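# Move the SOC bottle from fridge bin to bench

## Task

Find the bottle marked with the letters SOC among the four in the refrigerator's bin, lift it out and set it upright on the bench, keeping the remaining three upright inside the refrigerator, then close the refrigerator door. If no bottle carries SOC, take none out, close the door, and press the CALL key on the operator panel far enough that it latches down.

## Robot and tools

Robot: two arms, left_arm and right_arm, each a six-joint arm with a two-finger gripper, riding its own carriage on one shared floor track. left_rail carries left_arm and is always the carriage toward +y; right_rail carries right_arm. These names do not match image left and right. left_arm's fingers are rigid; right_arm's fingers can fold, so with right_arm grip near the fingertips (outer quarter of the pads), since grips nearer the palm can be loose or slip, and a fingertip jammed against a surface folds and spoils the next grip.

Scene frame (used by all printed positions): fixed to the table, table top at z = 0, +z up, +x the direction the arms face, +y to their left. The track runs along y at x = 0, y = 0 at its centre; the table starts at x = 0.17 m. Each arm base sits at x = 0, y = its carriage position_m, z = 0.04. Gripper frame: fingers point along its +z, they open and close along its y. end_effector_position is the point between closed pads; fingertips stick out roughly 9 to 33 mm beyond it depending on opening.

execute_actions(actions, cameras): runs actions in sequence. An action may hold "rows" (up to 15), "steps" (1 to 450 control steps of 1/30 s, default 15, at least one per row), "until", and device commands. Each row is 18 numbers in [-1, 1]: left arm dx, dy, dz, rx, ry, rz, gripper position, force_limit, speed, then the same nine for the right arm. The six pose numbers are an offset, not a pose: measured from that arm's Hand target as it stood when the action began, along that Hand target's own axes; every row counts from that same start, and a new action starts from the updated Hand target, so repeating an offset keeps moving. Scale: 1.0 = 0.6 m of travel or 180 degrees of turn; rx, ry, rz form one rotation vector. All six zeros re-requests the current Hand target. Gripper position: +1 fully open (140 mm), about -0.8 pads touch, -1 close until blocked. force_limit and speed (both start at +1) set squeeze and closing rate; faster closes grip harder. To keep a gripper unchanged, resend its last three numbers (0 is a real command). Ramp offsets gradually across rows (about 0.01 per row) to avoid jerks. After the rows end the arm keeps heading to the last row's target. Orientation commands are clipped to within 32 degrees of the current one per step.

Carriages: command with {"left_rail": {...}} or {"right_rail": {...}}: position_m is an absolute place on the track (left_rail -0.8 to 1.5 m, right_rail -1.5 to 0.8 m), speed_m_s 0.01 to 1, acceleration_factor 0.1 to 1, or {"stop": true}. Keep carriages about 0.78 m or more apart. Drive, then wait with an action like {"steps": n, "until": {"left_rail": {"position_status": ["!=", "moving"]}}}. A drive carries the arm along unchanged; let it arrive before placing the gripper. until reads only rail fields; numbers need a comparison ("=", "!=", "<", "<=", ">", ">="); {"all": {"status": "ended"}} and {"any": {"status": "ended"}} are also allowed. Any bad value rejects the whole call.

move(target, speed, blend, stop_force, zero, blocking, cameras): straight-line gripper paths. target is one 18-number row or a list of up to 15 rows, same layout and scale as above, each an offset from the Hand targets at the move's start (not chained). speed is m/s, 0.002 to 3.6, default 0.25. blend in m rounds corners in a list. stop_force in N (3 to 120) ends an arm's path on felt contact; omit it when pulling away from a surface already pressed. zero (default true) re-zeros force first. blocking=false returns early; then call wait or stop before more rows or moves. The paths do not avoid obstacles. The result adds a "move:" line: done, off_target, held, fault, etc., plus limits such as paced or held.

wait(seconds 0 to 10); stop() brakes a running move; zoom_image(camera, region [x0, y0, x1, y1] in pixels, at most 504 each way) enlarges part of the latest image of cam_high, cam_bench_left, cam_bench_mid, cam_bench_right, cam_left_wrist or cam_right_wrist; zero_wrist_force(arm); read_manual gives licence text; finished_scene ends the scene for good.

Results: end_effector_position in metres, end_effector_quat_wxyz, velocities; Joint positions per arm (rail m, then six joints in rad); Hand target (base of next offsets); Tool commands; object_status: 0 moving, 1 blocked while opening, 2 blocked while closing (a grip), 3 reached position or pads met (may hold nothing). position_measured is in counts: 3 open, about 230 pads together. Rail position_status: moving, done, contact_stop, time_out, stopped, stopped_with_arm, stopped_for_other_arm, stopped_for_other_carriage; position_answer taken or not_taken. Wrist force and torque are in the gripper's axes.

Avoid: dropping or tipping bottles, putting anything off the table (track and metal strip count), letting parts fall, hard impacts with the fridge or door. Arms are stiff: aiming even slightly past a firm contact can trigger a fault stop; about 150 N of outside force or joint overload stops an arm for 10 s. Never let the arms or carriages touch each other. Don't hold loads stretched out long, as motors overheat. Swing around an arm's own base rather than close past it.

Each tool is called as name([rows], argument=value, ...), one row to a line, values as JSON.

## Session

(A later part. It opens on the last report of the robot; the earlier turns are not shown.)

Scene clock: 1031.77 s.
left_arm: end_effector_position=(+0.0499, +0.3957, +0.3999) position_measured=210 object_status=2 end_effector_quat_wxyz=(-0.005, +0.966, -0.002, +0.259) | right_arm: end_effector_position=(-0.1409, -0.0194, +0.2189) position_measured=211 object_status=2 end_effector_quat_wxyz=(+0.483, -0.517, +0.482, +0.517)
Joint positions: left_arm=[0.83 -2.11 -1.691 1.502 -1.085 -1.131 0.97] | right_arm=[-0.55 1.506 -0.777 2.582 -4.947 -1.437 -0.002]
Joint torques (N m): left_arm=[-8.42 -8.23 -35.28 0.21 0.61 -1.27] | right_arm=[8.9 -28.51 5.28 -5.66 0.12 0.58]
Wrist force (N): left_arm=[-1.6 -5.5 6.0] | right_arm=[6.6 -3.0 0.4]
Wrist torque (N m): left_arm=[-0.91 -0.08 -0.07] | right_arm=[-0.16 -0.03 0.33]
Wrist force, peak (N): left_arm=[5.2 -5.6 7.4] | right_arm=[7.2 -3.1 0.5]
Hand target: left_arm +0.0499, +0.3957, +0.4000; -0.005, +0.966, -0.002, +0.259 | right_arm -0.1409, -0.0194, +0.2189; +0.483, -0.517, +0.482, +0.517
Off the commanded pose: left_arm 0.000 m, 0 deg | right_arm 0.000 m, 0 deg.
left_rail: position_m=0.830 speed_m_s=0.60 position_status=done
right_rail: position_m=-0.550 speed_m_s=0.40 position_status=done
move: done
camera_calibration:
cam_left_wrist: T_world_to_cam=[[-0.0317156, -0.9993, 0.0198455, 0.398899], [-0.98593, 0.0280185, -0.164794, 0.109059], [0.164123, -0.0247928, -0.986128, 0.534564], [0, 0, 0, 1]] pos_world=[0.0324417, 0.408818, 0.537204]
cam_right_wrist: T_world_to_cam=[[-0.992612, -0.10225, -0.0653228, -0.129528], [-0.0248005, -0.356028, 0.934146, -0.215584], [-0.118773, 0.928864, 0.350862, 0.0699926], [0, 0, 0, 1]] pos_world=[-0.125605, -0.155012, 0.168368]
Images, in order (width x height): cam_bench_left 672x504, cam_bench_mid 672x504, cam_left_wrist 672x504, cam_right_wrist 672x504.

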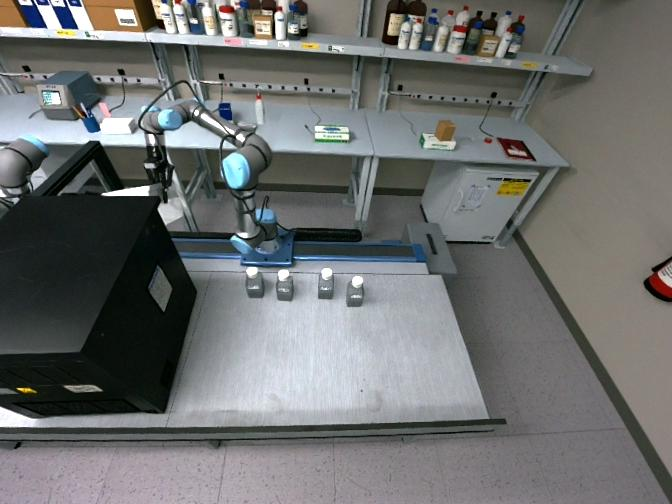

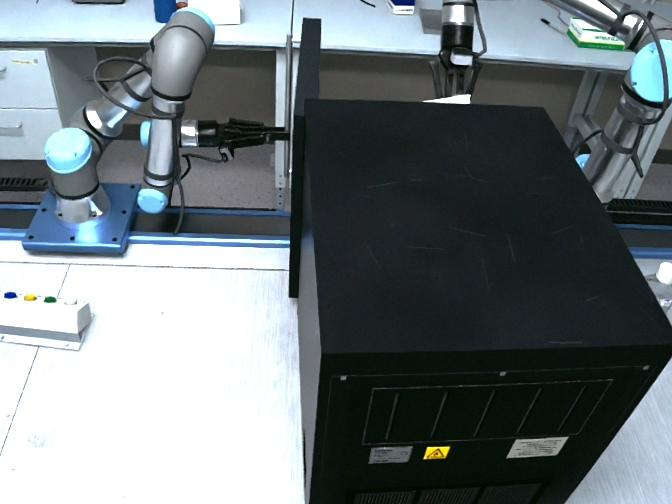

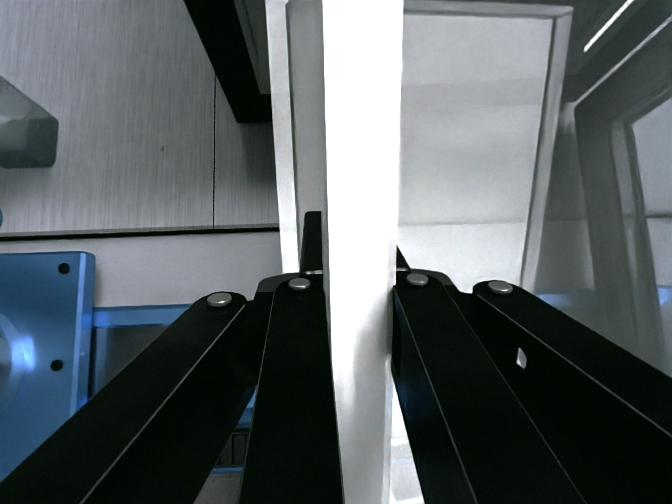

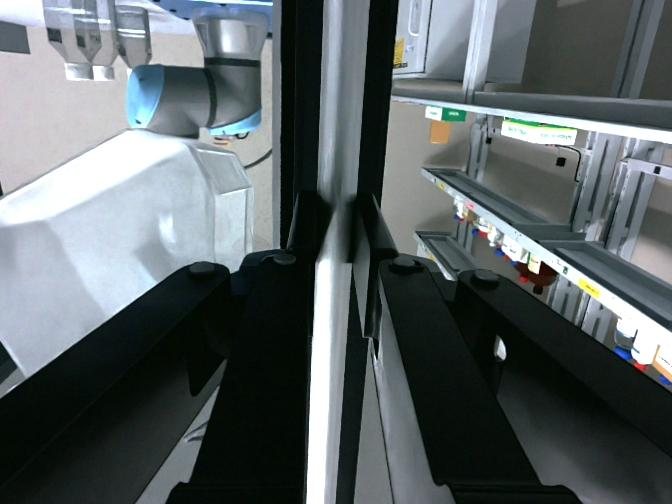

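execute_actions([
  {"left_rail":{"position_m":1.5,"speed_m_s":0.3},"steps":200,"until":{"all":{"status":"ended"}}},
])

move([
  [0.3775,-0.217,0.18,0,-0.03,0,-1,0.4,-0.5,0,0,0,0,0,0,-1,0.6,-0.2],
  [0.7,-0.358,0.52,0,-0.133,0,-1,0.4,-0.5,0,0,0,0,0,0,-1,0.6,-0.2],
], speed=0.15, blend=[0.04,0], cameras=["cam_left_wrist","cam_bench_left"])

zoom_image(camera="cam_bench_left", region=[225, 190, 475, 390])

Scene clock: 1051.80 s.
left_arm: end_effector_position=(+0.0499, +1.0657, +0.4000) position_measured=210 object_status=2 end_effector_quat_wxyz=(-0.005, +0.966, -0.002, +0.259) | right_arm: end_effector_position=(-0.1409, -0.0194, +0.2189) position_measured=211 object_status=2 end_effector_quat_wxyz=(+0.483, -0.517, +0.482, +0.517)
Joint positions: left_arm=[1.5 -2.11 -1.691 1.502 -1.085 -1.131 0.97] | right_arm=[-0.55 1.506 -0.777 2.582 -4.947 -1.437 -0.002]
Joint torques (N m): left_arm=[-3.25 -24.69 -27.58 -1.51 1.47 -1.15] | right_arm=[8.32 -28.66 4.89 -5.26 0.14 0.91]
Wrist force (N): left_arm=[-1.6 -5.6 5.9] | right_arm=[5.8 -3.3 0.5]
Wrist torque (N m): left_arm=[-0.92 -0.06 -0.06] | right_arm=[-0.20 0.00 0.33]
Wrist force, peak (N): left_arm=[-1.7 -6.4 6.1] | right_arm=[6.7 -3.2 0.2]
Hand target: left_arm +0.0499, +1.0657, +0.4000; -0.005, +0.966, -0.002, +0.259 | right_arm -0.1409, -0.0194, +0.2189; +0.483, -0.517, +0.482, +0.517
Tool commands: left_gripper/position=-1.0 left_gripper/force_limit=+0.4 left_gripper/speed=-0.5 right_gripper/position=-1.0 right_gripper/force_limit=+0.6 right_gripper/speed=-0.2
Off the commanded pose: left_arm 0.000 m, 0 deg | right_arm 0.000 m, 0 deg.
left_rail: position_m=1.500 speed_m_s=0.30 position_status=done
right_rail: position_m=-0.550 speed_m_s=0.40 position_status=done

Scene clock: 1056.40 s.
left_arm: end_effector_position=(+0.5700, +1.2801, +0.3427) position_measured=210 object_status=2 end_effector_quat_wxyz=(-0.006, +0.999, -0.001, +0.053) | right_arm: end_effector_position=(-0.1409, -0.0194, +0.2189) position_measured=211 object_status=2 end_effector_quat_wxyz=(+0.483, -0.517, +0.482, +0.517)
Joint positions: left_arm=[1.5 -0.626 -1.393 1.334 -1.592 -1.499 2.522] | right_arm=[-0.55 1.506 -0.777 2.582 -4.947 -1.437 -0.002]
Joint torques (N m): left_arm=[4.95 -24.56 -37.2 -1.27 -0.85 1.51] | right_arm=[8.75 -28.25 4.59 -5.21 0.1 0.99]
Wrist force (N): left_arm=[-0.2 -6.0 5.7] | right_arm=[6.4 -3.2 0.3]
Wrist torque (N m): left_arm=[-1.04 0.03 -0.06] | right_arm=[-0.21 0.01 0.33]
Wrist force, peak (N): left_arm=[0.9 -6.5 6.3] | right_arm=[6.7 -3.1 0.3]
Hand target: left_arm +0.5701, +1.2801, +0.3426; -0.006, +0.999, -0.001, +0.053 | right_arm -0.1409, -0.0194, +0.2189; +0.483, -0.517, +0.482, +0.517
Off the commanded pose: left_arm 0.000 m, 0 deg | right_arm 0.000 m, 0 deg.
left_rail: position_m=1.500 speed_m_s=0.30 position_status=done
right_rail: position_m=-0.550 speed_m_s=0.40 position_status=done
move: done
camera_calibration:
cam_left_wrist: T_world_to_cam=[[-0.0165462, -0.999437, 0.0291994, 1.28861], [-0.968145, 0.0233118, 0.249305, 0.44167], [-0.249845, -0.0241442, -0.967985, 0.643589], [0, 0, 0, 1]] pos_world=[0.609719, 1.29312, 0.475248]
Images, in order (width x height): cam_bench_left 672x504, cam_left_wrist 672x504.

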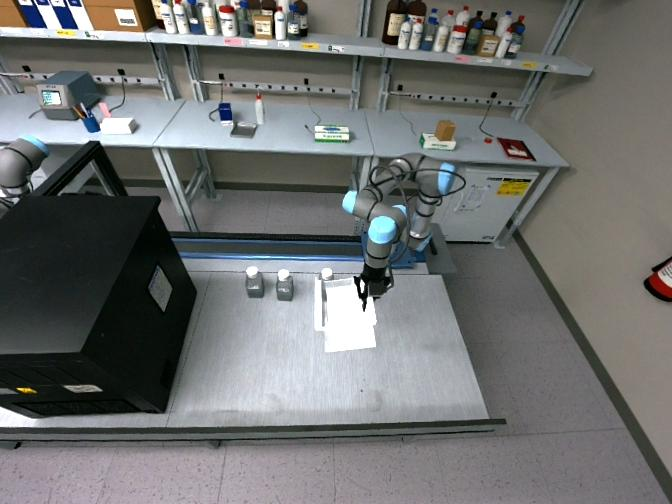

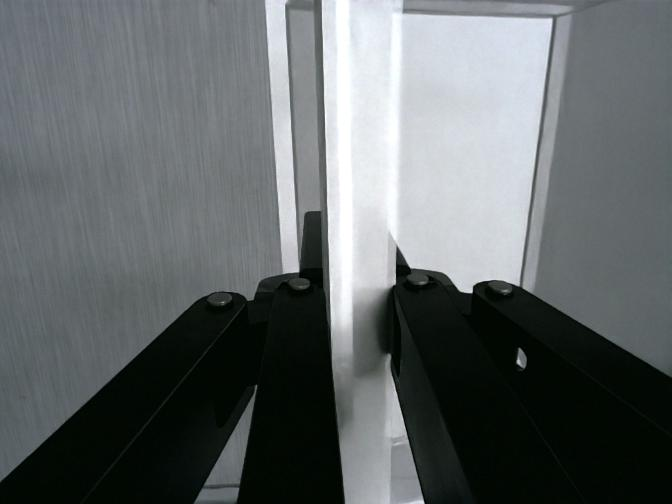

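Scaled by 2.016 from the camera's 672x504 image, which has a finer 960x720 frame.

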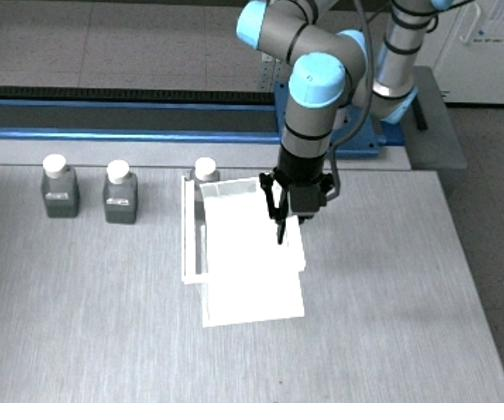

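move(target=[0.08,0,0.01,0,0,0,-1,0.4,-0.5,0,0,0,0,0,0,-1,0.6,-0.2], speed=0.1)

move(target=[-0.03,0,0.3,0,0,0,-1,0.4,-0.5,0,0,0,0,0,0,-1,0.6,-0.2], speed=0.04, stop_force=5, cameras=["cam_left_wrist","cam_bench_left"])

zoom_image(camera="cam_bench_left", region=[225, 190, 475, 390])

Scene clock: 1063.07 s.
left_arm: end_effector_position=(+0.6184, +1.2800, +0.3418) position_measured=210 object_status=2 end_effector_quat_wxyz=(-0.006, +0.999, -0.001, +0.053) | right_arm: end_effector_position=(-0.1409, -0.0194, +0.2189) position_measured=211 object_status=2 end_effector_quat_wxyz=(+0.483, -0.517, +0.482, +0.517)
Joint positions: left_arm=[1.5 -0.579 -1.28 1.195 -1.57 -1.503 2.568] | right_arm=[-0.55 1.506 -0.777 2.582 -4.947 -1.437 -0.002]
Joint torques (N m): left_arm=[4.86 -29.75 -37.83 -1.52 -0.93 1.28] | right_arm=[8.55 -28.03 4.45 -5.03 0.03 1.07]
Wrist force (N): left_arm=[-0.2 -5.7 5.4] | right_arm=[5.7 -3.1 0.5]
Wrist torque (N m): left_arm=[-1.00 0.03 -0.08] | right_arm=[-0.14 0.03 0.33]
Wrist force, peak (N): left_arm=[-0.4 -6.0 5.9] | right_arm=[6.7 -3.1 0.5]
Hand target: left_arm +0.6185, +1.2800, +0.3418; -0.006, +0.999, -0.001, +0.053 | right_arm -0.1409, -0.0194, +0.2189; +0.483, -0.517, +0.482, +0.517
Off the commanded pose: left_arm 0.000 m, 0 deg | right_arm 0.000 m, 0 deg.
left_rail: position_m=1.500 speed_m_s=0.30 position_status=done
right_rail: position_m=-0.550 speed_m_s=0.40 position_status=done
move: done

Scene clock: 1068.57 s.
left_arm: end_effector_position=(+0.6197, +1.2820, +0.1612) position_measured=210 object_status=2 end_effector_quat_wxyz=(-0.006, +0.999, -0.001, +0.053) | right_arm: end_effector_position=(-0.1409, -0.0194, +0.2189) position_measured=211 object_status=2 end_effector_quat_wxyz=(+0.483, -0.517, +0.482, +0.517)
Joint positions: left_arm=[1.5 -0.575 -1.219 1.581 -2.017 -1.504 2.572] | right_arm=[-0.55 1.506 -0.777 2.582 -4.947 -1.437 -0.002]
Joint torques (N m): left_arm=[3.65 -42.36 -32.69 -1.69 0.01 1.33] | right_arm=[7.93 -28.22 5.23 -4.79 0.03 1.32]
Wrist force (N): left_arm=[0.9 -6.4 0.5] | right_arm=[5.8 -3.3 0.6]
Wrist torque (N m): left_arm=[-1.70 -0.32 -0.21] | right_arm=[-0.20 0.01 0.34]
Wrist force, peak (N): left_arm=[-0.8 -5.9 6.2] | right_arm=[6.7 -3.2 0.3]
Hand target: left_arm +0.6197, +1.2820, +0.1613; -0.006, +0.999, -0.001, +0.053 | right_arm -0.1409, -0.0194, +0.2189; +0.483, -0.517, +0.482, +0.517
Off the commanded pose: left_arm 0.000 m, 0 deg | right_arm 0.000 m, 0 deg.
left_rail: position_m=1.500 speed_m_s=0.30 position_status=done
right_rail: position_m=-0.550 speed_m_s=0.40 position_status=done
move: contact (left_arm)
camera_calibration:
cam_left_wrist: T_world_to_cam=[[-0.0165351, -0.999437, 0.0292049, 1.29672], [-0.968066, 0.0233101, 0.24961, 0.534823], [-0.25015, -0.0241449, -0.967906, 0.480641], [0, 0, 0, 1]] pos_world=[0.659418, 1.29512, 0.293848]
Images, in order (width x height): cam_bench_left 672x504, cam_left_wrist 672x504.

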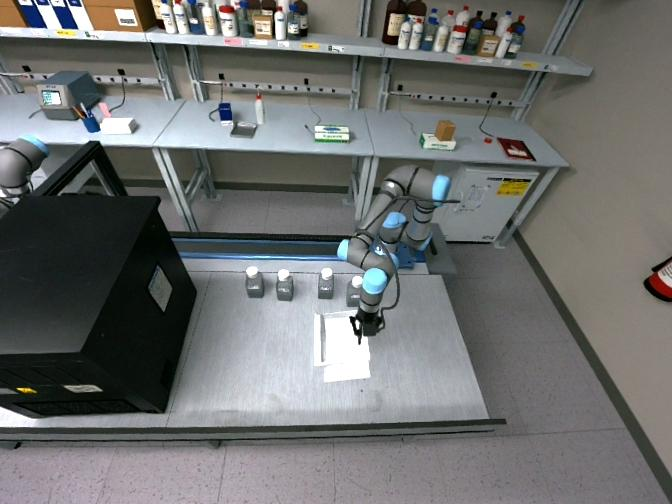

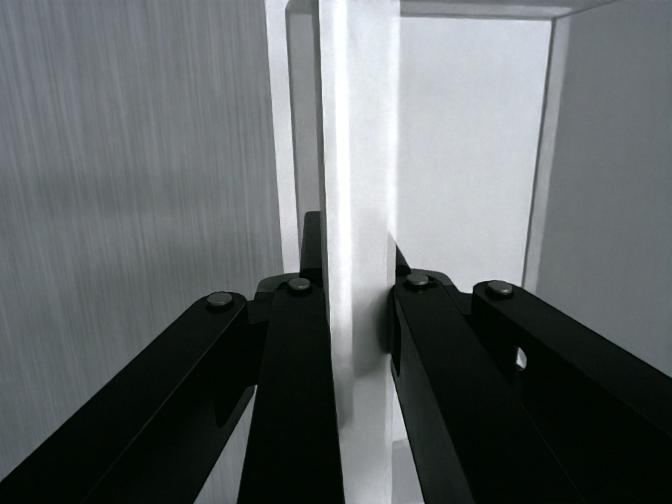

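Scaled by 2.016 from the camera's 672x504 image, which has a finer 960x720 frame.

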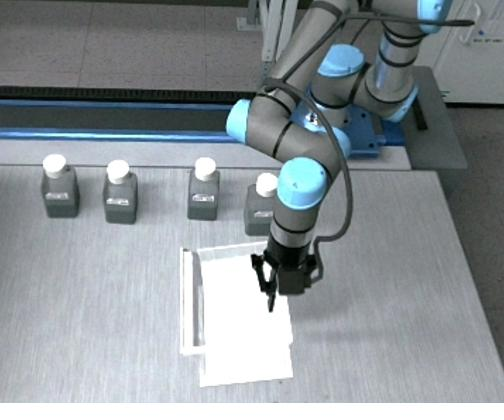

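move(target=[-0.007,0,0.06,0,0,0,-1,0.4,-0.5,0,0,0,0,0,0,-1,0.6,-0.2], speed=0.02, stop_force=9)

move([
  [0,0,0,0,0,0,-0.3,0.4,-0.9,0,0,0,0,0,0,-1,0.6,-0.2],
  [0,0,-0.13,0,0,0,-0.3,0.4,-0.9,0,0,0,0,0,0,-1,0.6,-0.2],
  [0,0,-0.4,0,0,0,-0.3,0.4,-0.9,0,0,0,0,0,0,-1,0.6,-0.2],
], speed=[0.05,0.08,0.2], blend=[0,0.01,0], cameras=["cam_left_wrist"])

Scene clock: 1074.40 s.
left_arm: end_effector_position=(+0.6196, +1.2821, +0.1501) position_measured=210 object_status=2 end_effector_quat_wxyz=(-0.005, +0.999, -0.001, +0.053) | right_arm: end_effector_position=(-0.1409, -0.0194, +0.2189) position_measured=211 object_status=2 end_effector_quat_wxyz=(+0.483, -0.517, +0.482, +0.517)
Joint positions: left_arm=[1.5 -0.575 -1.209 1.599 -2.044 -1.504 2.572] | right_arm=[-0.55 1.506 -0.777 2.582 -4.947 -1.437 -0.002]
Joint torques (N m): left_arm=[1.52 -45.77 -31.47 0.38 2.28 -0.4] | right_arm=[7.94 -27.84 5.32 -4.6 -0.1 1.31]
Wrist force (N): left_arm=[0.3 -4.7 -1.8] | right_arm=[6.4 -3.2 0.3]
Wrist torque (N m): left_arm=[-2.49 -0.20 -0.25] | right_arm=[-0.20 0.02 0.33]
Wrist force, peak (N): left_arm=[1.3 -8.8 -8.1] | right_arm=[6.6 -3.2 0.2]
Hand target: left_arm +0.6196, +1.2821, +0.1501; -0.005, +0.999, -0.001, +0.053 (not the last commanded pose) | right_arm -0.1409, -0.0194, +0.2189; +0.483, -0.517, +0.482, +0.517
Off the commanded pose: left_arm 0.025 m, 0 deg | right_arm 0.000 m, 0 deg.
left_rail: position_m=1.500 speed_m_s=0.30 position_status=done
right_rail: position_m=-0.550 speed_m_s=0.40 position_status=done
move: contact (left_arm)

Scene clock: 1077.90 s.
left_arm: end_effector_position=(+0.5941, +1.2795, +0.3887) position_measured=167 object_status=3 end_effector_quat_wxyz=(-0.005, +0.999, -0.001, +0.053) | right_arm: end_effector_position=(-0.1409, -0.0194, +0.2189) position_measured=211 object_status=2 end_effector_quat_wxyz=(+0.483, -0.517, +0.482, +0.517)
Joint positions: left_arm=[1.5 -0.602 -1.322 1.128 -1.459 -1.501 2.545] | right_arm=[-0.55 1.506 -0.777 2.582 -4.947 -1.437 -0.002]
Joint torques (N m): left_arm=[-8.37 -25.12 -35.7 -1 -0.76 -1.09] | right_arm=[7.98 -27.97 5.63 -4.49 -0.08 1.37]
Wrist force (N): left_arm=[-0.1 -6.2 1.9] | right_arm=[6.5 -3.1 0.3]
Wrist torque (N m): left_arm=[-1.33 0.10 0.01] | right_arm=[-0.19 0.00 0.33]
Wrist force, peak (N): left_arm=[-1.1 -6.3 6.5] | right_arm=[6.6 -3.2 0.4]
Hand target: left_arm +0.5941, +1.2795, +0.3888; -0.005, +0.999, -0.001, +0.053 | right_arm -0.1409, -0.0194, +0.2189; +0.483, -0.517, +0.482, +0.517
Off the commanded pose: left_arm 0.000 m, 0 deg | right_arm 0.000 m, 0 deg.
left_rail: position_m=1.500 speed_m_s=0.30 position_status=done
right_rail: position_m=-0.550 speed_m_s=0.40 position_status=done
move: done
camera_calibration:
cam_left_wrist: T_world_to_cam=[[-0.0164983, -0.999432, 0.0293934, 1.28702], [-0.968146, 0.0233138, 0.2493, 0.453449], [-0.249844, -0.0243441, -0.96798, 0.694355], [0, 0, 0, 1]] pos_world=[0.633719, 1.29262, 0.521247]
Images, in order (width x height): cam_left_wrist 672x504.

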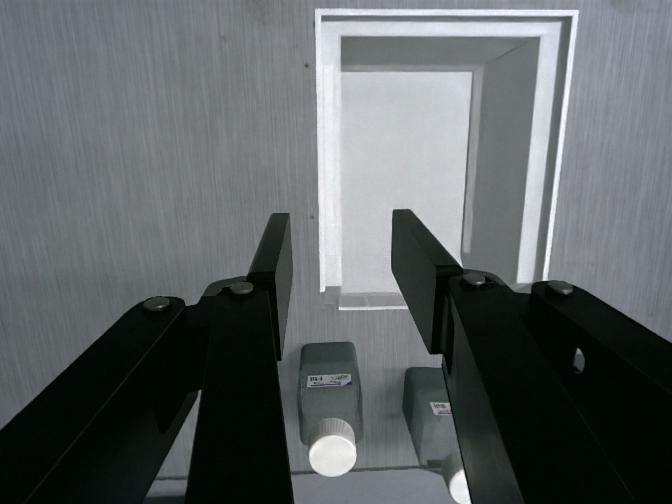

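move(target=[-0.917,0.333,0.053,0,0.467,0,-0.1,-0.2,0,0,0,0,0,0,0,-1,0.6,-0.2], speed=0.35)

execute_actions([
  {"left_rail":{"position_m":1.2,"speed_m_s":0.6},"steps":150,"until":{"all":{"status":"ended"}}},
], cameras=["cam_left_wrist"])

Scene clock: 1091.80 s.
left_arm: end_effector_position=(+0.0500, +1.0818, +0.2963) position_measured=141 object_status=3 end_effector_quat_wxyz=(-0.003, +0.706, -0.005, +0.708) | right_arm: end_effector_position=(-0.1409, -0.0194, +0.2189) position_measured=211 object_status=2 end_effector_quat_wxyz=(+0.483, -0.517, +0.482, +0.517)
Joint positions: left_arm=[1.5 -2.404 -1.23 1.789 -0.555 -0.831 0.009] | right_arm=[-0.55 1.506 -0.777 2.582 -4.947 -1.437 -0.002]
Joint torques (N m): left_arm=[5.28 -20.02 -27.93 4.38 -0.82 -1.1] | right_arm=[7.55 -28.32 5.57 -4.18 -0.07 1.61]
Wrist force (N): left_arm=[0.6 -5.3 4.9] | right_arm=[6.5 -3.1 0.3]
Wrist torque (N m): left_arm=[-0.57 -0.10 -0.43] | right_arm=[-0.18 0.00 0.33]
Wrist force, peak (N): left_arm=[0.3 -5.3 5.1] | right_arm=[6.7 -3.1 0.3]
Hand target: left_arm +0.0500, +1.0818, +0.2963; -0.003, +0.706, -0.005, +0.708 | right_arm -0.1409, -0.0194, +0.2189; +0.483, -0.517, +0.482, +0.517
Off the commanded pose: left_arm 0.000 m, 0 deg | right_arm 0.000 m, 0 deg.
left_rail: position_m=1.500 speed_m_s=0.30 position_status=done
right_rail: position_m=-0.550 speed_m_s=0.40 position_status=done
move: done

Scene clock: 1093.87 s.
left_arm: end_effector_position=(+0.0500, +0.7818, +0.2963) position_measured=141 object_status=3 end_effector_quat_wxyz=(-0.003, +0.706, -0.005, +0.708) | right_arm: end_effector_position=(-0.1409, -0.0194, +0.2189) position_measured=211 object_status=2 end_effector_quat_wxyz=(+0.483, -0.517, +0.482, +0.517)
Joint positions: left_arm=[1.2 -2.404 -1.23 1.789 -0.555 -0.831 0.008] | right_arm=[-0.55 1.506 -0.777 2.582 -4.947 -1.437 -0.002]
Joint torques (N m): left_arm=[1.27 -27.01 -23.77 3.69 -0.29 -1.12] | right_arm=[7.61 -28.3 5.56 -4.2 -0.18 1.63]
Wrist force (N): left_arm=[0.6 -5.0 4.9] | right_arm=[6.2 -3.1 0.4]
Wrist torque (N m): left_arm=[-0.50 -0.10 -0.43] | right_arm=[-0.17 -0.01 0.33]
Wrist force, peak (N): left_arm=[0.6 -6.2 5.1] | right_arm=[6.6 -3.3 0.3]
Hand target: left_arm +0.0500, +0.7818, +0.2963; -0.003, +0.706, -0.005, +0.708 | right_arm -0.1409, -0.0194, +0.2189; +0.483, -0.517, +0.482, +0.517
Tool commands: left_gripper/position=-0.1 left_gripper/force_limit=-0.2 left_gripper/speed=+0.0 right_gripper/position=-1.0 right_gripper/force_limit=+0.6 right_gripper/speed=-0.2
Off the commanded pose: left_arm 0.000 m, 0 deg | right_arm 0.000 m, 0 deg.
left_rail: position_m=1.200 speed_m_s=0.60 position_status=done
right_rail: position_m=-0.550 speed_m_s=0.40 position_status=done
camera_calibration:
cam_left_wrist: T_world_to_cam=[[-0.0436911, -0.998817, -0.0213261, 0.799294], [-0.347865, 0.0352203, -0.936883, 0.272472], [0.936526, -0.0335148, -0.348992, 0.221421], [0, 0, 0, 1]] pos_world=[-0.0776613, 0.796173, 0.349594]
Images, in order (width x height): cam_left_wrist 672x504.

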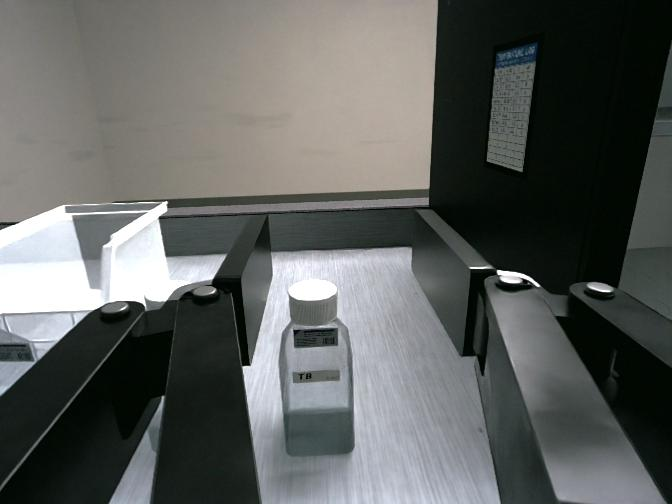

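move([
  [-0.2488,-0.025,0.215,0,0,0,-0.1,-0.2,0,0,0,0,0,0,0,-1,0.6,-0.2],
  [-0.2488,-0.025,0.395,0,0,0,-0.1,-0.2,0,0,0,0,0,0,0,-1,0.6,-0.2],
], speed=[0.2,0.06], stop_force=12)

execute_actions([
  {"rows":[[0,0,0,0,0,0,-1,-0.1,-0.6,0,0,0,0,0,0,-1,0.6,-0.2]],"steps":45},
  {"rows":[[0,0,0,0,0,0,-0.98,0.3,-0.6,0,0,0,0,0,0,-1,0.6,-0.2]],"steps":20},
], cameras=["cam_left_wrist"])

Scene clock: 1104.10 s.
left_arm: end_effector_position=(+0.2875, +0.7980, +0.1479) position_measured=141 object_status=3 end_effector_quat_wxyz=(-0.003, +0.706, -0.005, +0.708) | right_arm: end_effector_position=(-0.1409, -0.0194, +0.2189) position_measured=211 object_status=2 end_effector_quat_wxyz=(+0.483, -0.517, +0.482, +0.517)
Joint positions: left_arm=[1.2 -1.968 -1.125 2.17 -1.037 -0.395 0.004] | right_arm=[-0.55 1.506 -0.777 2.582 -4.947 -1.437 -0.002]
Joint torques (N m): left_arm=[4.77 -24.61 -21.63 2.36 1.48 -1.09] | right_arm=[7.56 -28.41 5.42 -3.63 -0.15 1.89]
Wrist force (N): left_arm=[1.0 -5.3 4.9] | right_arm=[6.2 -3.1 0.5]
Wrist torque (N m): left_arm=[-0.55 -0.22 -0.43] | right_arm=[-0.17 0.02 0.33]
Wrist force, peak (N): left_arm=[-0.2 -5.7 5.7] | right_arm=[6.7 -3.3 0.2]
Hand target: left_arm +0.2875, +0.7980, +0.1479; -0.003, +0.706, -0.005, +0.708 | right_arm -0.1409, -0.0194, +0.2189; +0.483, -0.517, +0.482, +0.517
Off the commanded pose: left_arm 0.000 m, 0 deg | right_arm 0.000 m, 0 deg.
left_rail: position_m=1.200 speed_m_s=0.60 position_status=done
right_rail: position_m=-0.550 speed_m_s=0.40 position_status=done
move: done

Scene clock: 1106.47 s.
left_arm: end_effector_position=(+0.2875, +0.7980, +0.1479) position_measured=153 object_status=2 end_effector_quat_wxyz=(-0.003, +0.706, -0.005, +0.708) | right_arm: end_effector_position=(-0.1409, -0.0194, +0.2189) position_measured=211 object_status=2 end_effector_quat_wxyz=(+0.483, -0.517, +0.482, +0.517)
Joint positions: left_arm=[1.2 -1.968 -1.125 2.17 -1.037 -0.395 0.004] | right_arm=[-0.55 1.506 -0.777 2.582 -4.947 -1.437 -0.002]
Joint torques (N m): left_arm=[-7.89 -18.03 -9.67 -1.51 -0.36 0.75] | right_arm=[7.39 -27.88 5.52 -3.73 -0.17 1.95]
Wrist force (N): left_arm=[0.9 -4.8 4.3] | right_arm=[6.0 -3.3 0.6]
Wrist torque (N m): left_arm=[-0.37 -0.17 -0.48] | right_arm=[-0.21 0.05 0.33]
Wrist force, peak (N): left_arm=[23.3 -15.2 3.8] | right_arm=[6.6 -3.1 0.4]
Hand target: left_arm +0.2875, +0.7980, +0.1479; -0.003, +0.706, -0.005, +0.708 | right_arm -0.1409, -0.0194, +0.2189; +0.483, -0.517, +0.482, +0.517
Off the commanded pose: left_arm 0.000 m, 0 deg | right_arm 0.000 m, 0 deg.
left_rail: position_m=1.200 speed_m_s=0.60 position_status=done
right_rail: position_m=-0.550 speed_m_s=0.40 position_status=done
camera_calibration:
cam_left_wrist: T_world_to_cam=[[-0.0436911, -0.998817, -0.0213261, 0.822589], [-0.347865, 0.0352203, -0.936883, 0.215583], [0.936526, -0.0335148, -0.348992, -0.0522198], [0, 0, 0, 1]] pos_world=[0.159839, 0.812273, 0.201294]
Images, in order (width x height): cam_left_wrist 672x504.

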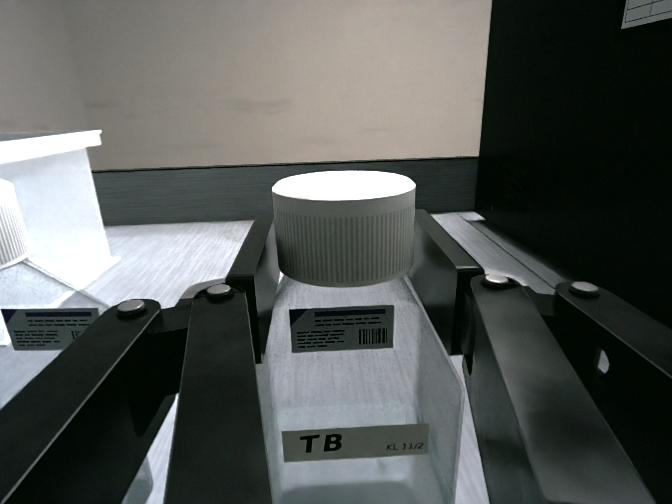

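move([
  [0.2,0,-0.02,0,0,0,-0.98,0.3,-0.6,0,0,0,0,0,0,-1,0.6,-0.2],
  [0.283,0,-0.49,0,0,0,-0.98,0.3,-0.6,0,0,0,0,0,0,-1,0.6,-0.2],
], speed=[0.12,0.25], blend=[0.03,0])

execute_actions([
  {"left_rail":{"position_m":0.787,"speed_m_s":0.35},"steps":200,"until":{"all":{"status":"ended"}}},
], cameras=["cam_left_wrist"])

Scene clock: 1116.83 s.
left_arm: end_effector_position=(-0.0069, +0.7967, +0.3168) position_measured=153 object_status=2 end_effector_quat_wxyz=(-0.003, +0.706, -0.005, +0.708) | right_arm: end_effector_position=(-0.1409, -0.0194, +0.2189) position_measured=211 object_status=2 end_effector_quat_wxyz=(+0.483, -0.517, +0.482, +0.517)
Joint positions: left_arm=[1.2 -2.502 -1.21 1.701 -0.487 -0.929 0.009] | right_arm=[-0.55 1.506 -0.777 2.582 -4.947 -1.437 -0.002]
Joint torques (N m): left_arm=[-6.8 -23.34 -28.52 5.7 -1.05 -1.1] | right_arm=[6.85 -27.9 6.03 -3.62 -0.22 2.01]
Wrist force (N): left_arm=[-3.8 -4.4 5.1] | right_arm=[6.2 -3.3 0.5]
Wrist torque (N m): left_arm=[-0.38 0.04 -0.45] | right_arm=[-0.22 -0.01 0.33]
Wrist force, peak (N): left_arm=[-5.0 -4.5 5.1] | right_arm=[6.8 -3.2 0.4]
Hand target: left_arm -0.0070, +0.7967, +0.3168; -0.003, +0.706, -0.005, +0.708 | right_arm -0.1409, -0.0194, +0.2189; +0.483, -0.517, +0.482, +0.517
Off the commanded pose: left_arm 0.000 m, 0 deg | right_arm 0.000 m, 0 deg.
left_rail: position_m=1.200 speed_m_s=0.60 position_status=done
right_rail: position_m=-0.550 speed_m_s=0.40 position_status=done
move: done

Scene clock: 1119.23 s.
left_arm: end_effector_position=(-0.0070, +0.3837, +0.3168) position_measured=153 object_status=2 end_effector_quat_wxyz=(-0.003, +0.706, -0.005, +0.708) | right_arm: end_effector_position=(-0.1409, -0.0194, +0.2189) position_measured=211 object_status=2 end_effector_quat_wxyz=(+0.483, -0.517, +0.482, +0.517)
Joint positions: left_arm=[0.787 -2.502 -1.21 1.7 -0.486 -0.929 0.009] | right_arm=[-0.55 1.506 -0.777 2.582 -4.947 -1.437 -0.002]
Joint torques (N m): left_arm=[-6.3 -27.09 -24.45 3.18 -0.02 -0.96] | right_arm=[6.9 -28.07 6.19 -3.68 -0.18 2.14]
Wrist force (N): left_arm=[-3.7 -4.5 5.0] | right_arm=[5.7 -3.2 0.6]
Wrist torque (N m): left_arm=[-0.41 0.04 -0.45] | right_arm=[-0.17 0.03 0.33]
Wrist force, peak (N): left_arm=[-3.9 -5.2 5.2] | right_arm=[6.7 -3.1 0.4]
Hand target: left_arm -0.0070, +0.3837, +0.3168; -0.003, +0.706, -0.005, +0.708 | right_arm -0.1409, -0.0194, +0.2189; +0.483, -0.517, +0.482, +0.517
Tool commands: left_gripper/position=-0.98 left_gripper/force_limit=+0.3 left_gripper/speed=-0.6 right_gripper/position=-1.0 right_gripper/force_limit=+0.6 right_gripper/speed=-0.2
Off the commanded pose: left_arm 0.000 m, 0 deg | right_arm 0.000 m, 0 deg.
left_rail: position_m=0.787 speed_m_s=0.35 position_status=done
right_rail: position_m=-0.550 speed_m_s=0.40 position_status=done
camera_calibration:
cam_left_wrist: T_world_to_cam=[[-0.0436911, -0.998817, -0.0213261, 0.399512], [-0.347865, 0.0352203, -0.936883, 0.285874], [0.936526, -0.0335148, -0.348992, 0.268612], [0, 0, 0, 1]] pos_world=[-0.134661, 0.397973, 0.370094]
Images, in order (width x height): cam_left_wrist 672x504.

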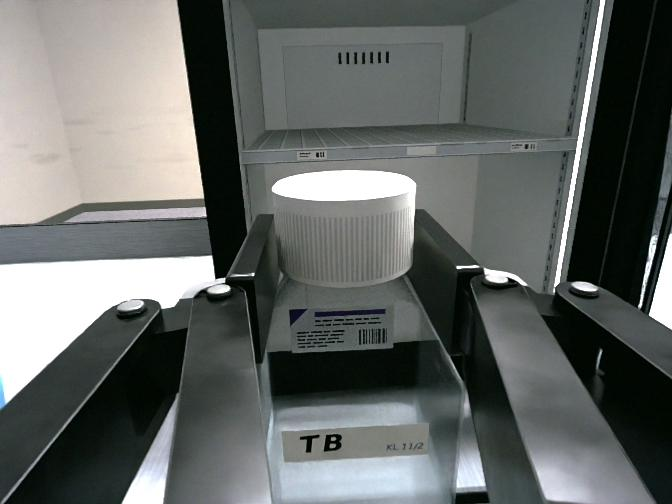

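move([
  [-0.078,0.008,0.2,0,0,0,-0.98,0.3,-0.6,0,0,0,0,0,0,-1,0.6,-0.2],
  [-0.078,0.008,0.678,0,0,0,-0.98,0.3,-0.6,0,0,0,0,0,0,-1,0.6,-0.2],
], speed=0.12, blend=[0.03,0], stop_force=14, cameras=["cam_left_wrist"])

move(target=[-0.085,0,0,0,0,0,-0.98,0.3,-0.6,0,0,0,0,0,0,-1,0.6,-0.2], speed=0.015, stop_force=4, cameras=["cam_left_wrist"])

Scene clock: 1131.23 s.
left_arm: end_effector_position=(+0.3999, +0.3786, +0.2712) position_measured=153 object_status=2 end_effector_quat_wxyz=(-0.003, +0.706, -0.005, +0.708) | right_arm: end_effector_position=(-0.1409, -0.0194, +0.2189) position_measured=211 object_status=2 end_effector_quat_wxyz=(+0.483, -0.517, +0.482, +0.517)
Joint positions: left_arm=[0.787 -1.682 -1.348 2.03 -0.653 -0.109 -0.017] | right_arm=[-0.55 1.506 -0.777 2.582 -4.947 -1.437 -0.002]
Joint torques (N m): left_arm=[5.36 -16.56 -28.87 2.98 1.42 -1.03] | right_arm=[6.83 -28.39 5.7 -3.74 -0.38 2.49]
Wrist force (N): left_arm=[-3.7 -4.0 4.7] | right_arm=[6.0 -3.2 0.4]
Wrist torque (N m): left_arm=[-0.25 0.05 -0.44] | right_arm=[-0.19 0.02 0.33]
Wrist force, peak (N): left_arm=[-3.7 -4.3 5.9] | right_arm=[6.7 -3.1 0.4]
Hand target: left_arm +0.3999, +0.3786, +0.2712; -0.003, +0.706, -0.005, +0.708 | right_arm -0.1409, -0.0194, +0.2189; +0.483, -0.517, +0.482, +0.517
Off the commanded pose: left_arm 0.000 m, 0 deg | right_arm 0.000 m, 0 deg.
left_rail: position_m=0.787 speed_m_s=0.35 position_status=done
right_rail: position_m=-0.550 speed_m_s=0.40 position_status=done
move: done
camera_calibration:
cam_left_wrist: T_world_to_cam=[[-0.0436931, -0.998817, -0.0213256, 0.411224], [-0.347953, 0.0352237, -0.93685, 0.38489], [0.936493, -0.0335136, -0.34908, -0.128509], [0, 0, 0, 1]] pos_world=[0.272239, 0.392873, 0.324494]
Images, in order (width x height): cam_left_wrist 672x504.

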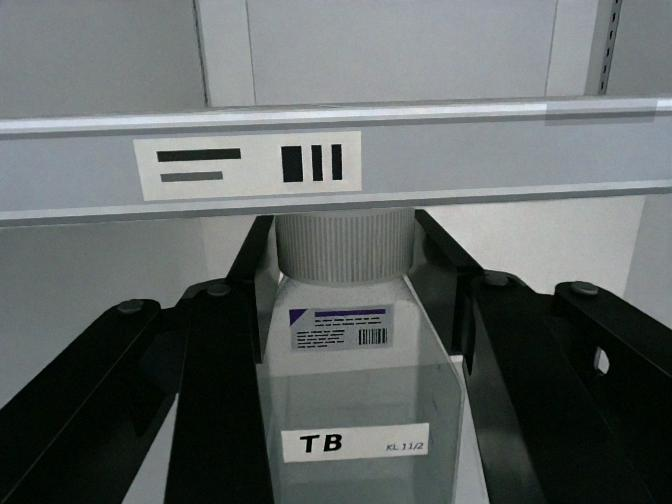

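Scene clock: 1135.30 s.
left_arm: end_effector_position=(+0.4000, +0.3791, +0.2293) position_measured=153 object_status=2 end_effector_quat_wxyz=(-0.003, +0.706, -0.005, +0.708) | right_arm: end_effector_position=(-0.1409, -0.0194, +0.2189) position_measured=211 object_status=2 end_effector_quat_wxyz=(+0.483, -0.517, +0.482, +0.517)
Joint positions: left_arm=[0.787 -1.681 -1.273 2.072 -0.767 -0.109 -0.02] | right_arm=[-0.55 1.506 -0.777 2.582 -4.947 -1.437 -0.002]
Joint torques (N m): left_arm=[3.24 -38.31 -26.58 2.87 1.16 -0.86] | right_arm=[6.92 -27.8 6.09 -5.57 -0.25 2.4]
Wrist force (N): left_arm=[0.5 -4.9 4.4] | right_arm=[5.2 -2.7 0.5]
Wrist torque (N m): left_arm=[-0.35 -0.60 -0.40] | right_arm=[-0.21 0.05 0.33]
Wrist force, peak (N): left_arm=[30.2 -10.2 -1.4] | right_arm=[8.8 -4.1 0.7]
Hand target: left_arm +0.4000, +0.3791, +0.2293; -0.003, +0.706, -0.005, +0.708 (not the last commanded pose) | right_arm -0.1409, -0.0194, +0.2189; +0.483, -0.517, +0.482, +0.517
Off the commanded pose: left_arm 0.009 m, 0 deg | right_arm 0.000 m, 0 deg.
left_rail: position_m=0.787 speed_m_s=0.35 position_status=done
right_rail: position_m=-0.550 speed_m_s=0.40 position_status=done
move: contact (left_arm)
camera_calibration:
cam_left_wrist: T_world_to_cam=[[-0.0436847, -0.998817, -0.0213401, 0.41084], [-0.347568, 0.0352206, -0.936993, 0.345627], [0.936637, -0.0335151, -0.348696, -0.143452], [0, 0, 0, 1]] pos_world=[0.272439, 0.393373, 0.282596]
Images, in order (width x height): cam_left_wrist 672x504.

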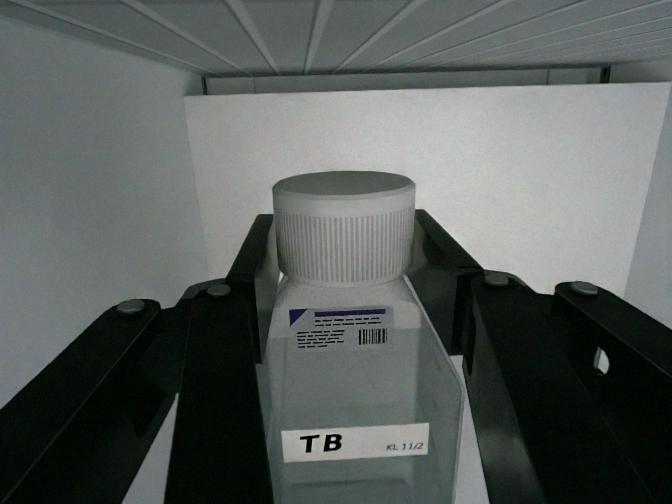

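move([
  [0,0,0,0,0,0,-0.08,0.3,-0.9,0,0,0,0,0,0,-1,0.6,-0.2],
  [0,0,-0.15,0,0,0,-0.08,0.3,-0.9,0,0,0,0,0,0,-1,0.6,-0.2],
  [0,0,-0.66,0,0,0,-0.08,0.3,-0.9,0,0,0,0,0,0,-1,0.6,-0.2],
], speed=[0.05,0.08,0.25], blend=[0,0.02,0], cameras=["cam_left_wrist"])

execute_actions([
  {"left_rail":{"position_m":1.35,"speed_m_s":0.6},"steps":200,"until":{"all":{"status":"ended"}}},
], cameras=["cam_left_wrist"])

Scene clock: 1145.07 s.
left_arm: end_effector_position=(+0.0042, +0.3799, +0.2279) position_measured=139 object_status=3 end_effector_quat_wxyz=(-0.003, +0.706, -0.005, +0.708) | right_arm: end_effector_position=(-0.1409, -0.0194, +0.2189) position_measured=211 object_status=2 end_effector_quat_wxyz=(+0.483, -0.517, +0.482, +0.517)
Joint positions: left_arm=[0.787 -2.482 -1.098 1.804 -0.701 -0.909 0.008] | right_arm=[-0.55 1.506 -0.777 2.582 -4.947 -1.437 -0.002]
Joint torques (N m): left_arm=[-8.92 -24.44 -26.08 4.76 -1.22 -1.04] | right_arm=[7.26 -28.2 6.34 -6.37 -0.48 2.47]
Wrist force (N): left_arm=[3.1 -4.8 4.9] | right_arm=[5.8 -2.8 0.6]
Wrist torque (N m): left_arm=[-0.45 -0.64 -0.45] | right_arm=[-0.21 0.00 0.33]
Wrist force, peak (N): left_arm=[3.5 -5.0 5.6] | right_arm=[6.4 -2.7 0.4]
Hand target: left_arm +0.0040, +0.3799, +0.2279; -0.003, +0.706, -0.005, +0.708 | right_arm -0.1409, -0.0194, +0.2189; +0.483, -0.517, +0.482, +0.517
Off the commanded pose: left_arm 0.000 m, 0 deg | right_arm 0.000 m, 0 deg.
left_rail: position_m=0.787 speed_m_s=0.35 position_status=done
right_rail: position_m=-0.550 speed_m_s=0.40 position_status=done
move: done
camera_calibration:
cam_left_wrist: T_world_to_cam=[[-0.0436867, -0.998817, -0.0213396, 0.394319], [-0.347656, 0.035224, -0.93696, 0.206697], [0.936604, -0.0335138, -0.348784, 0.226827], [0, 0, 0, 1]] pos_world=[-0.123361, 0.394173, 0.281195]
Images, in order (width x height): cam_left_wrist 672x504.

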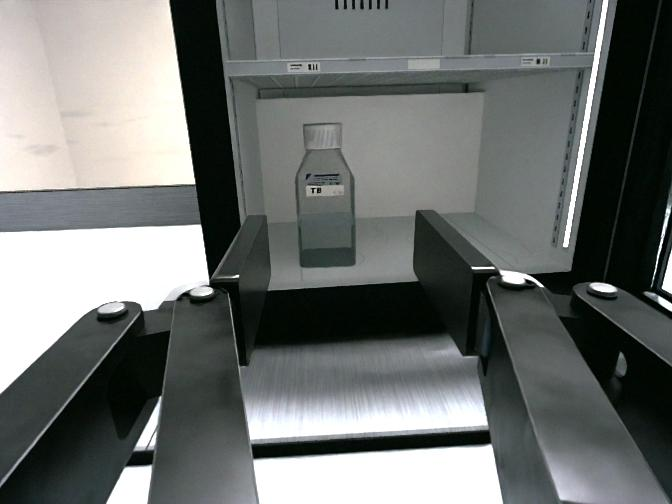

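Scene clock: 1147.83 s.
left_arm: end_effector_position=(+0.0040, +0.9429, +0.2279) position_measured=139 object_status=3 end_effector_quat_wxyz=(-0.003, +0.706, -0.005, +0.708) | right_arm: end_effector_position=(-0.1409, -0.0194, +0.2189) position_measured=211 object_status=2 end_effector_quat_wxyz=(+0.483, -0.517, +0.482, +0.517)
Joint positions: left_arm=[1.35 -2.483 -1.098 1.803 -0.701 -0.91 0.008] | right_arm=[-0.55 1.506 -0.777 2.582 -4.947 -1.437 -0.002]
Joint torques (N m): left_arm=[0.03 -25.53 -19.5 3.46 0.15 -1.05] | right_arm=[7.13 -28.71 5.69 -6.38 -0.61 2.36]
Wrist force (N): left_arm=[3.0 -4.6 5.1] | right_arm=[5.4 -2.7 0.3]
Wrist torque (N m): left_arm=[-0.41 -0.61 -0.45] | right_arm=[-0.17 0.03 0.33]
Wrist force, peak (N): left_arm=[3.0 -5.4 5.0] | right_arm=[6.4 -2.6 0.6]
Hand target: left_arm +0.0040, +0.9429, +0.2279; -0.003, +0.706, -0.005, +0.708 | right_arm -0.1409, -0.0194, +0.2189; +0.483, -0.517, +0.482, +0.517
Tool commands: left_gripper/position=-0.08 left_gripper/force_limit=+0.3 left_gripper/speed=-0.9 right_gripper/position=-1.0 right_gripper/force_limit=+0.6 right_gripper/speed=-0.2
Off the commanded pose: left_arm 0.000 m, 0 deg | right_arm 0.000 m, 0 deg.
left_rail: position_m=1.350 speed_m_s=0.60 position_status=done
right_rail: position_m=-0.550 speed_m_s=0.40 position_status=done
camera_calibration:
cam_left_wrist: T_world_to_cam=[[-0.0436847, -0.998817, -0.0213401, 0.956644], [-0.347568, 0.0352206, -0.936993, 0.18682], [0.936637, -0.0335151, -0.348696, 0.245863], [0, 0, 0, 1]] pos_world=[-0.123561, 0.957173, 0.281196]
Images, in order (width x height): cam_left_wrist 672x504.

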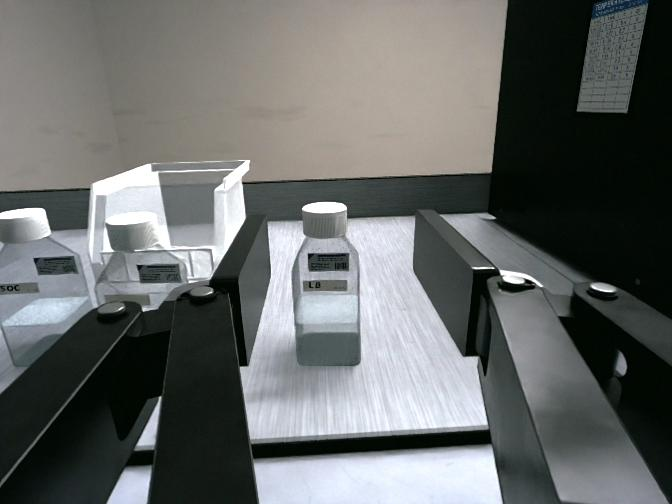

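move([
  [-0.133,-0.002,0.32,0,0,0,-0.1,-0.2,0,0,0,0,0,0,0,-1,0.6,-0.2],
  [-0.133,-0.002,0.52,0,0,0,-0.1,-0.2,0,0,0,0,0,0,0,-1,0.6,-0.2],
], speed=[0.2,0.06], stop_force=12)

execute_actions([
  {"rows":[[0,0,0,0,0,0,-1,-0.1,-0.6,0,0,0,0,0,0,-1,0.6,-0.2]],"steps":45},
  {"rows":[[0,0,0,0,0,0,-0.98,0.3,-0.6,0,0,0,0,0,0,-1,0.6,-0.2]],"steps":20},
], cameras=["cam_left_wrist"])

Scene clock: 1157.17 s.
left_arm: end_effector_position=(+0.3163, +0.9443, +0.1492) position_measured=141 object_status=3 end_effector_quat_wxyz=(-0.003, +0.706, -0.005, +0.708) | right_arm: end_effector_position=(-0.1409, -0.0194, +0.2189) position_measured=211 object_status=2 end_effector_quat_wxyz=(+0.483, -0.517, +0.482, +0.517)
Joint positions: left_arm=[1.35 -1.893 -1.123 2.16 -1.026 -0.321 0.001] | right_arm=[-0.55 1.506 -0.777 2.582 -4.947 -1.437 -0.002]
Joint torques (N m): left_arm=[5.8 -18.79 -21.76 3.46 1.5 -1.08] | right_arm=[6.96 -27.8 6.29 -6.42 -0.65 2.28]
Wrist force (N): left_arm=[2.8 -4.6 5.0] | right_arm=[6.2 -2.7 0.3]
Wrist torque (N m): left_arm=[-0.42 -0.60 -0.44] | right_arm=[-0.20 0.01 0.33]
Wrist force, peak (N): left_arm=[2.4 -4.7 6.0] | right_arm=[6.4 -2.7 0.2]
Hand target: left_arm +0.3163, +0.9443, +0.1492; -0.003, +0.706, -0.005, +0.708 | right_arm -0.1409, -0.0194, +0.2189; +0.483, -0.517, +0.482, +0.517
Off the commanded pose: left_arm 0.000 m, 0 deg | right_arm 0.000 m, 0 deg.
left_rail: position_m=1.350 speed_m_s=0.60 position_status=done
right_rail: position_m=-0.550 speed_m_s=0.40 position_status=done
move: done

Scene clock: 1159.53 s.
left_arm: end_effector_position=(+0.3163, +0.9443, +0.1492) position_measured=154 object_status=2 end_effector_quat_wxyz=(-0.003, +0.706, -0.005, +0.708) | right_arm: end_effector_position=(-0.1409, -0.0194, +0.2189) position_measured=211 object_status=2 end_effector_quat_wxyz=(+0.483, -0.517, +0.482, +0.517)
Joint positions: left_arm=[1.35 -1.893 -1.123 2.16 -1.026 -0.321 0.001] | right_arm=[-0.55 1.506 -0.777 2.582 -4.947 -1.437 -0.002]
Joint torques (N m): left_arm=[-1.45 -35.21 -12.91 -1.42 -0.68 0.86] | right_arm=[7.1 -28.53 6.88 -6.32 -0.68 2.15]
Wrist force (N): left_arm=[-1.6 -4.5 5.1] | right_arm=[6.2 -2.6 0.5]
Wrist torque (N m): left_arm=[-0.39 -0.42 -0.44] | right_arm=[-0.18 0.00 0.33]
Wrist force, peak (N): left_arm=[9.3 -7.9 3.9] | right_arm=[6.3 -2.9 0.2]
Hand target: left_arm +0.3163, +0.9443, +0.1492; -0.003, +0.706, -0.005, +0.708 | right_arm -0.1409, -0.0194, +0.2189; +0.483, -0.517, +0.482, +0.517
Off the commanded pose: left_arm 0.000 m, 0 deg | right_arm 0.000 m, 0 deg.
left_rail: position_m=1.350 speed_m_s=0.60 position_status=done
right_rail: position_m=-0.550 speed_m_s=0.40 position_status=done
camera_calibration:
cam_left_wrist: T_world_to_cam=[[-0.0436847, -0.998817, -0.0213401, 0.970102], [-0.347568, 0.0352206, -0.936993, 0.221537], [0.936637, -0.0335151, -0.348696, -0.0739468], [0, 0, 0, 1]] pos_world=[0.188639, 0.958673, 0.202496]
Images, in order (width x height): cam_left_wrist 672x504.

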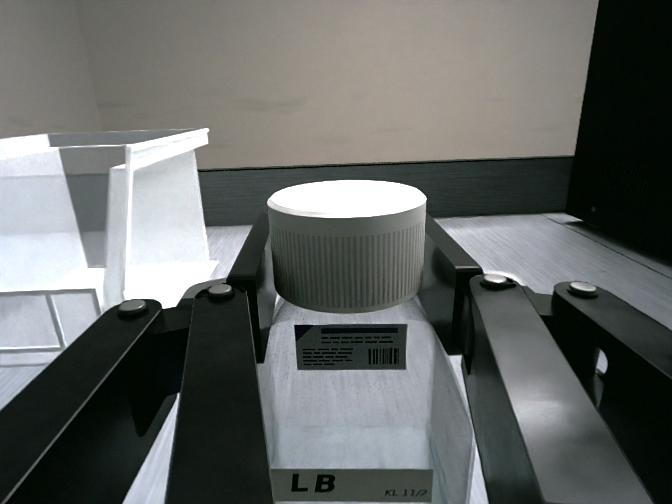

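move([
  [0.2,0,-0.02,0,0,0,-0.98,0.3,-0.6,0,0,0,0,0,0,-1,0.6,-0.2],
  [0.283,0,-0.52,0,0,0,-0.98,0.3,-0.6,0,0,0,0,0,0,-1,0.6,-0.2],
], speed=[0.12,0.25], blend=[0.03,0])

execute_actions([
  {"left_rail":{"position_m":0.69,"speed_m_s":0.35},"steps":250,"until":{"all":{"status":"ended"}}},
], cameras=["cam_left_wrist"])

Scene clock: 1167.13 s.
left_arm: end_effector_position=(+0.0039, +0.9431, +0.3179) position_measured=154 object_status=2 end_effector_quat_wxyz=(-0.003, +0.706, -0.005, +0.708) | right_arm: end_effector_position=(-0.1409, -0.0194, +0.2189) position_measured=211 object_status=2 end_effector_quat_wxyz=(+0.483, -0.517, +0.482, +0.517)
Joint positions: left_arm=[1.35 -2.483 -1.22 1.711 -0.487 -0.91 0.008] | right_arm=[-0.55 1.506 -0.777 2.582 -4.947 -1.437 -0.002]
Joint torques (N m): left_arm=[-8.55 -23.27 -29 5.77 -0.85 -1.16] | right_arm=[6.95 -28.36 7.05 -6.28 -0.72 2.17]
Wrist force (N): left_arm=[-1.8 -5.0 5.0] | right_arm=[5.8 -2.6 0.5]
Wrist torque (N m): left_arm=[-0.50 -0.35 -0.44] | right_arm=[-0.16 0.02 0.33]
Wrist force, peak (N): left_arm=[-0.5 -4.6 6.3] | right_arm=[6.4 -2.7 0.4]
Hand target: left_arm +0.0037, +0.9431, +0.3179; -0.003, +0.706, -0.005, +0.708 | right_arm -0.1409, -0.0194, +0.2189; +0.483, -0.517, +0.482, +0.517
Off the commanded pose: left_arm 0.000 m, 0 deg | right_arm 0.000 m, 0 deg.
left_rail: position_m=1.350 speed_m_s=0.60 position_status=done
right_rail: position_m=-0.550 speed_m_s=0.40 position_status=done
move: done

Scene clock: 1170.23 s.
left_arm: end_effector_position=(+0.0037, +0.2831, +0.3179) position_measured=154 object_status=2 end_effector_quat_wxyz=(-0.003, +0.706, -0.005, +0.708) | right_arm: end_effector_position=(-0.1409, -0.0194, +0.2189) position_measured=211 object_status=2 end_effector_quat_wxyz=(+0.483, -0.517, +0.482, +0.517)
Joint positions: left_arm=[0.69 -2.483 -1.219 1.71 -0.487 -0.91 0.008] | right_arm=[-0.55 1.506 -0.777 2.582 -4.947 -1.437 -0.002]
Joint torques (N m): left_arm=[-5.64 -28.26 -23.99 2.72 -0.36 -0.96] | right_arm=[7.05 -28.57 6.46 -6.25 -0.83 1.96]
Wrist force (N): left_arm=[-1.8 -4.8 4.9] | right_arm=[6.3 -2.7 0.3]
Wrist torque (N m): left_arm=[-0.48 -0.36 -0.44] | right_arm=[-0.20 -0.01 0.33]
Wrist force, peak (N): left_arm=[-1.7 -5.5 5.2] | right_arm=[6.4 -2.7 0.4]
Hand target: left_arm +0.0037, +0.2831, +0.3179; -0.003, +0.706, -0.005, +0.708 | right_arm -0.1409, -0.0194, +0.2189; +0.483, -0.517, +0.482, +0.517
Tool commands: left_gripper/position=-0.98 left_gripper/force_limit=+0.3 left_gripper/speed=-0.6 right_gripper/position=-1.0 right_gripper/force_limit=+0.6 right_gripper/speed=-0.2
Off the commanded pose: left_arm 0.000 m, 0 deg | right_arm 0.000 m, 0 deg.
left_rail: position_m=0.690 speed_m_s=0.35 position_status=done
right_rail: position_m=-0.550 speed_m_s=0.40 position_status=done
camera_calibration:
cam_left_wrist: T_world_to_cam=[[-0.0436847, -0.998817, -0.0213401, 0.299532], [-0.347568, 0.0352206, -0.936993, 0.294284], [0.936637, -0.0335151, -0.348696, 0.255414], [0, 0, 0, 1]] pos_world=[-0.123861, 0.297373, 0.371196]
Images, in order (width x height): cam_left_wrist 672x504.

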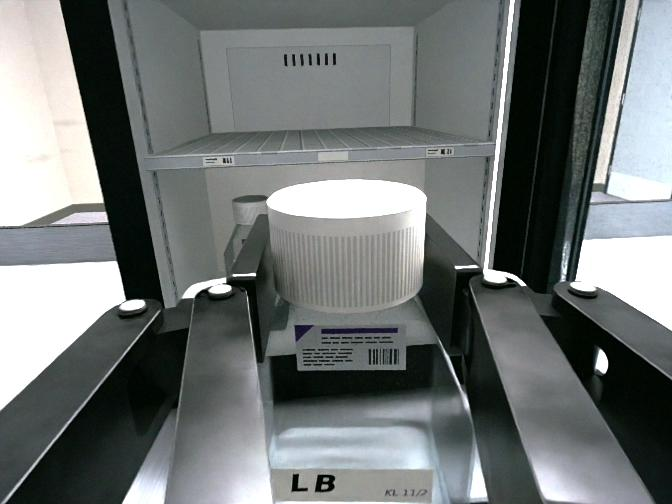

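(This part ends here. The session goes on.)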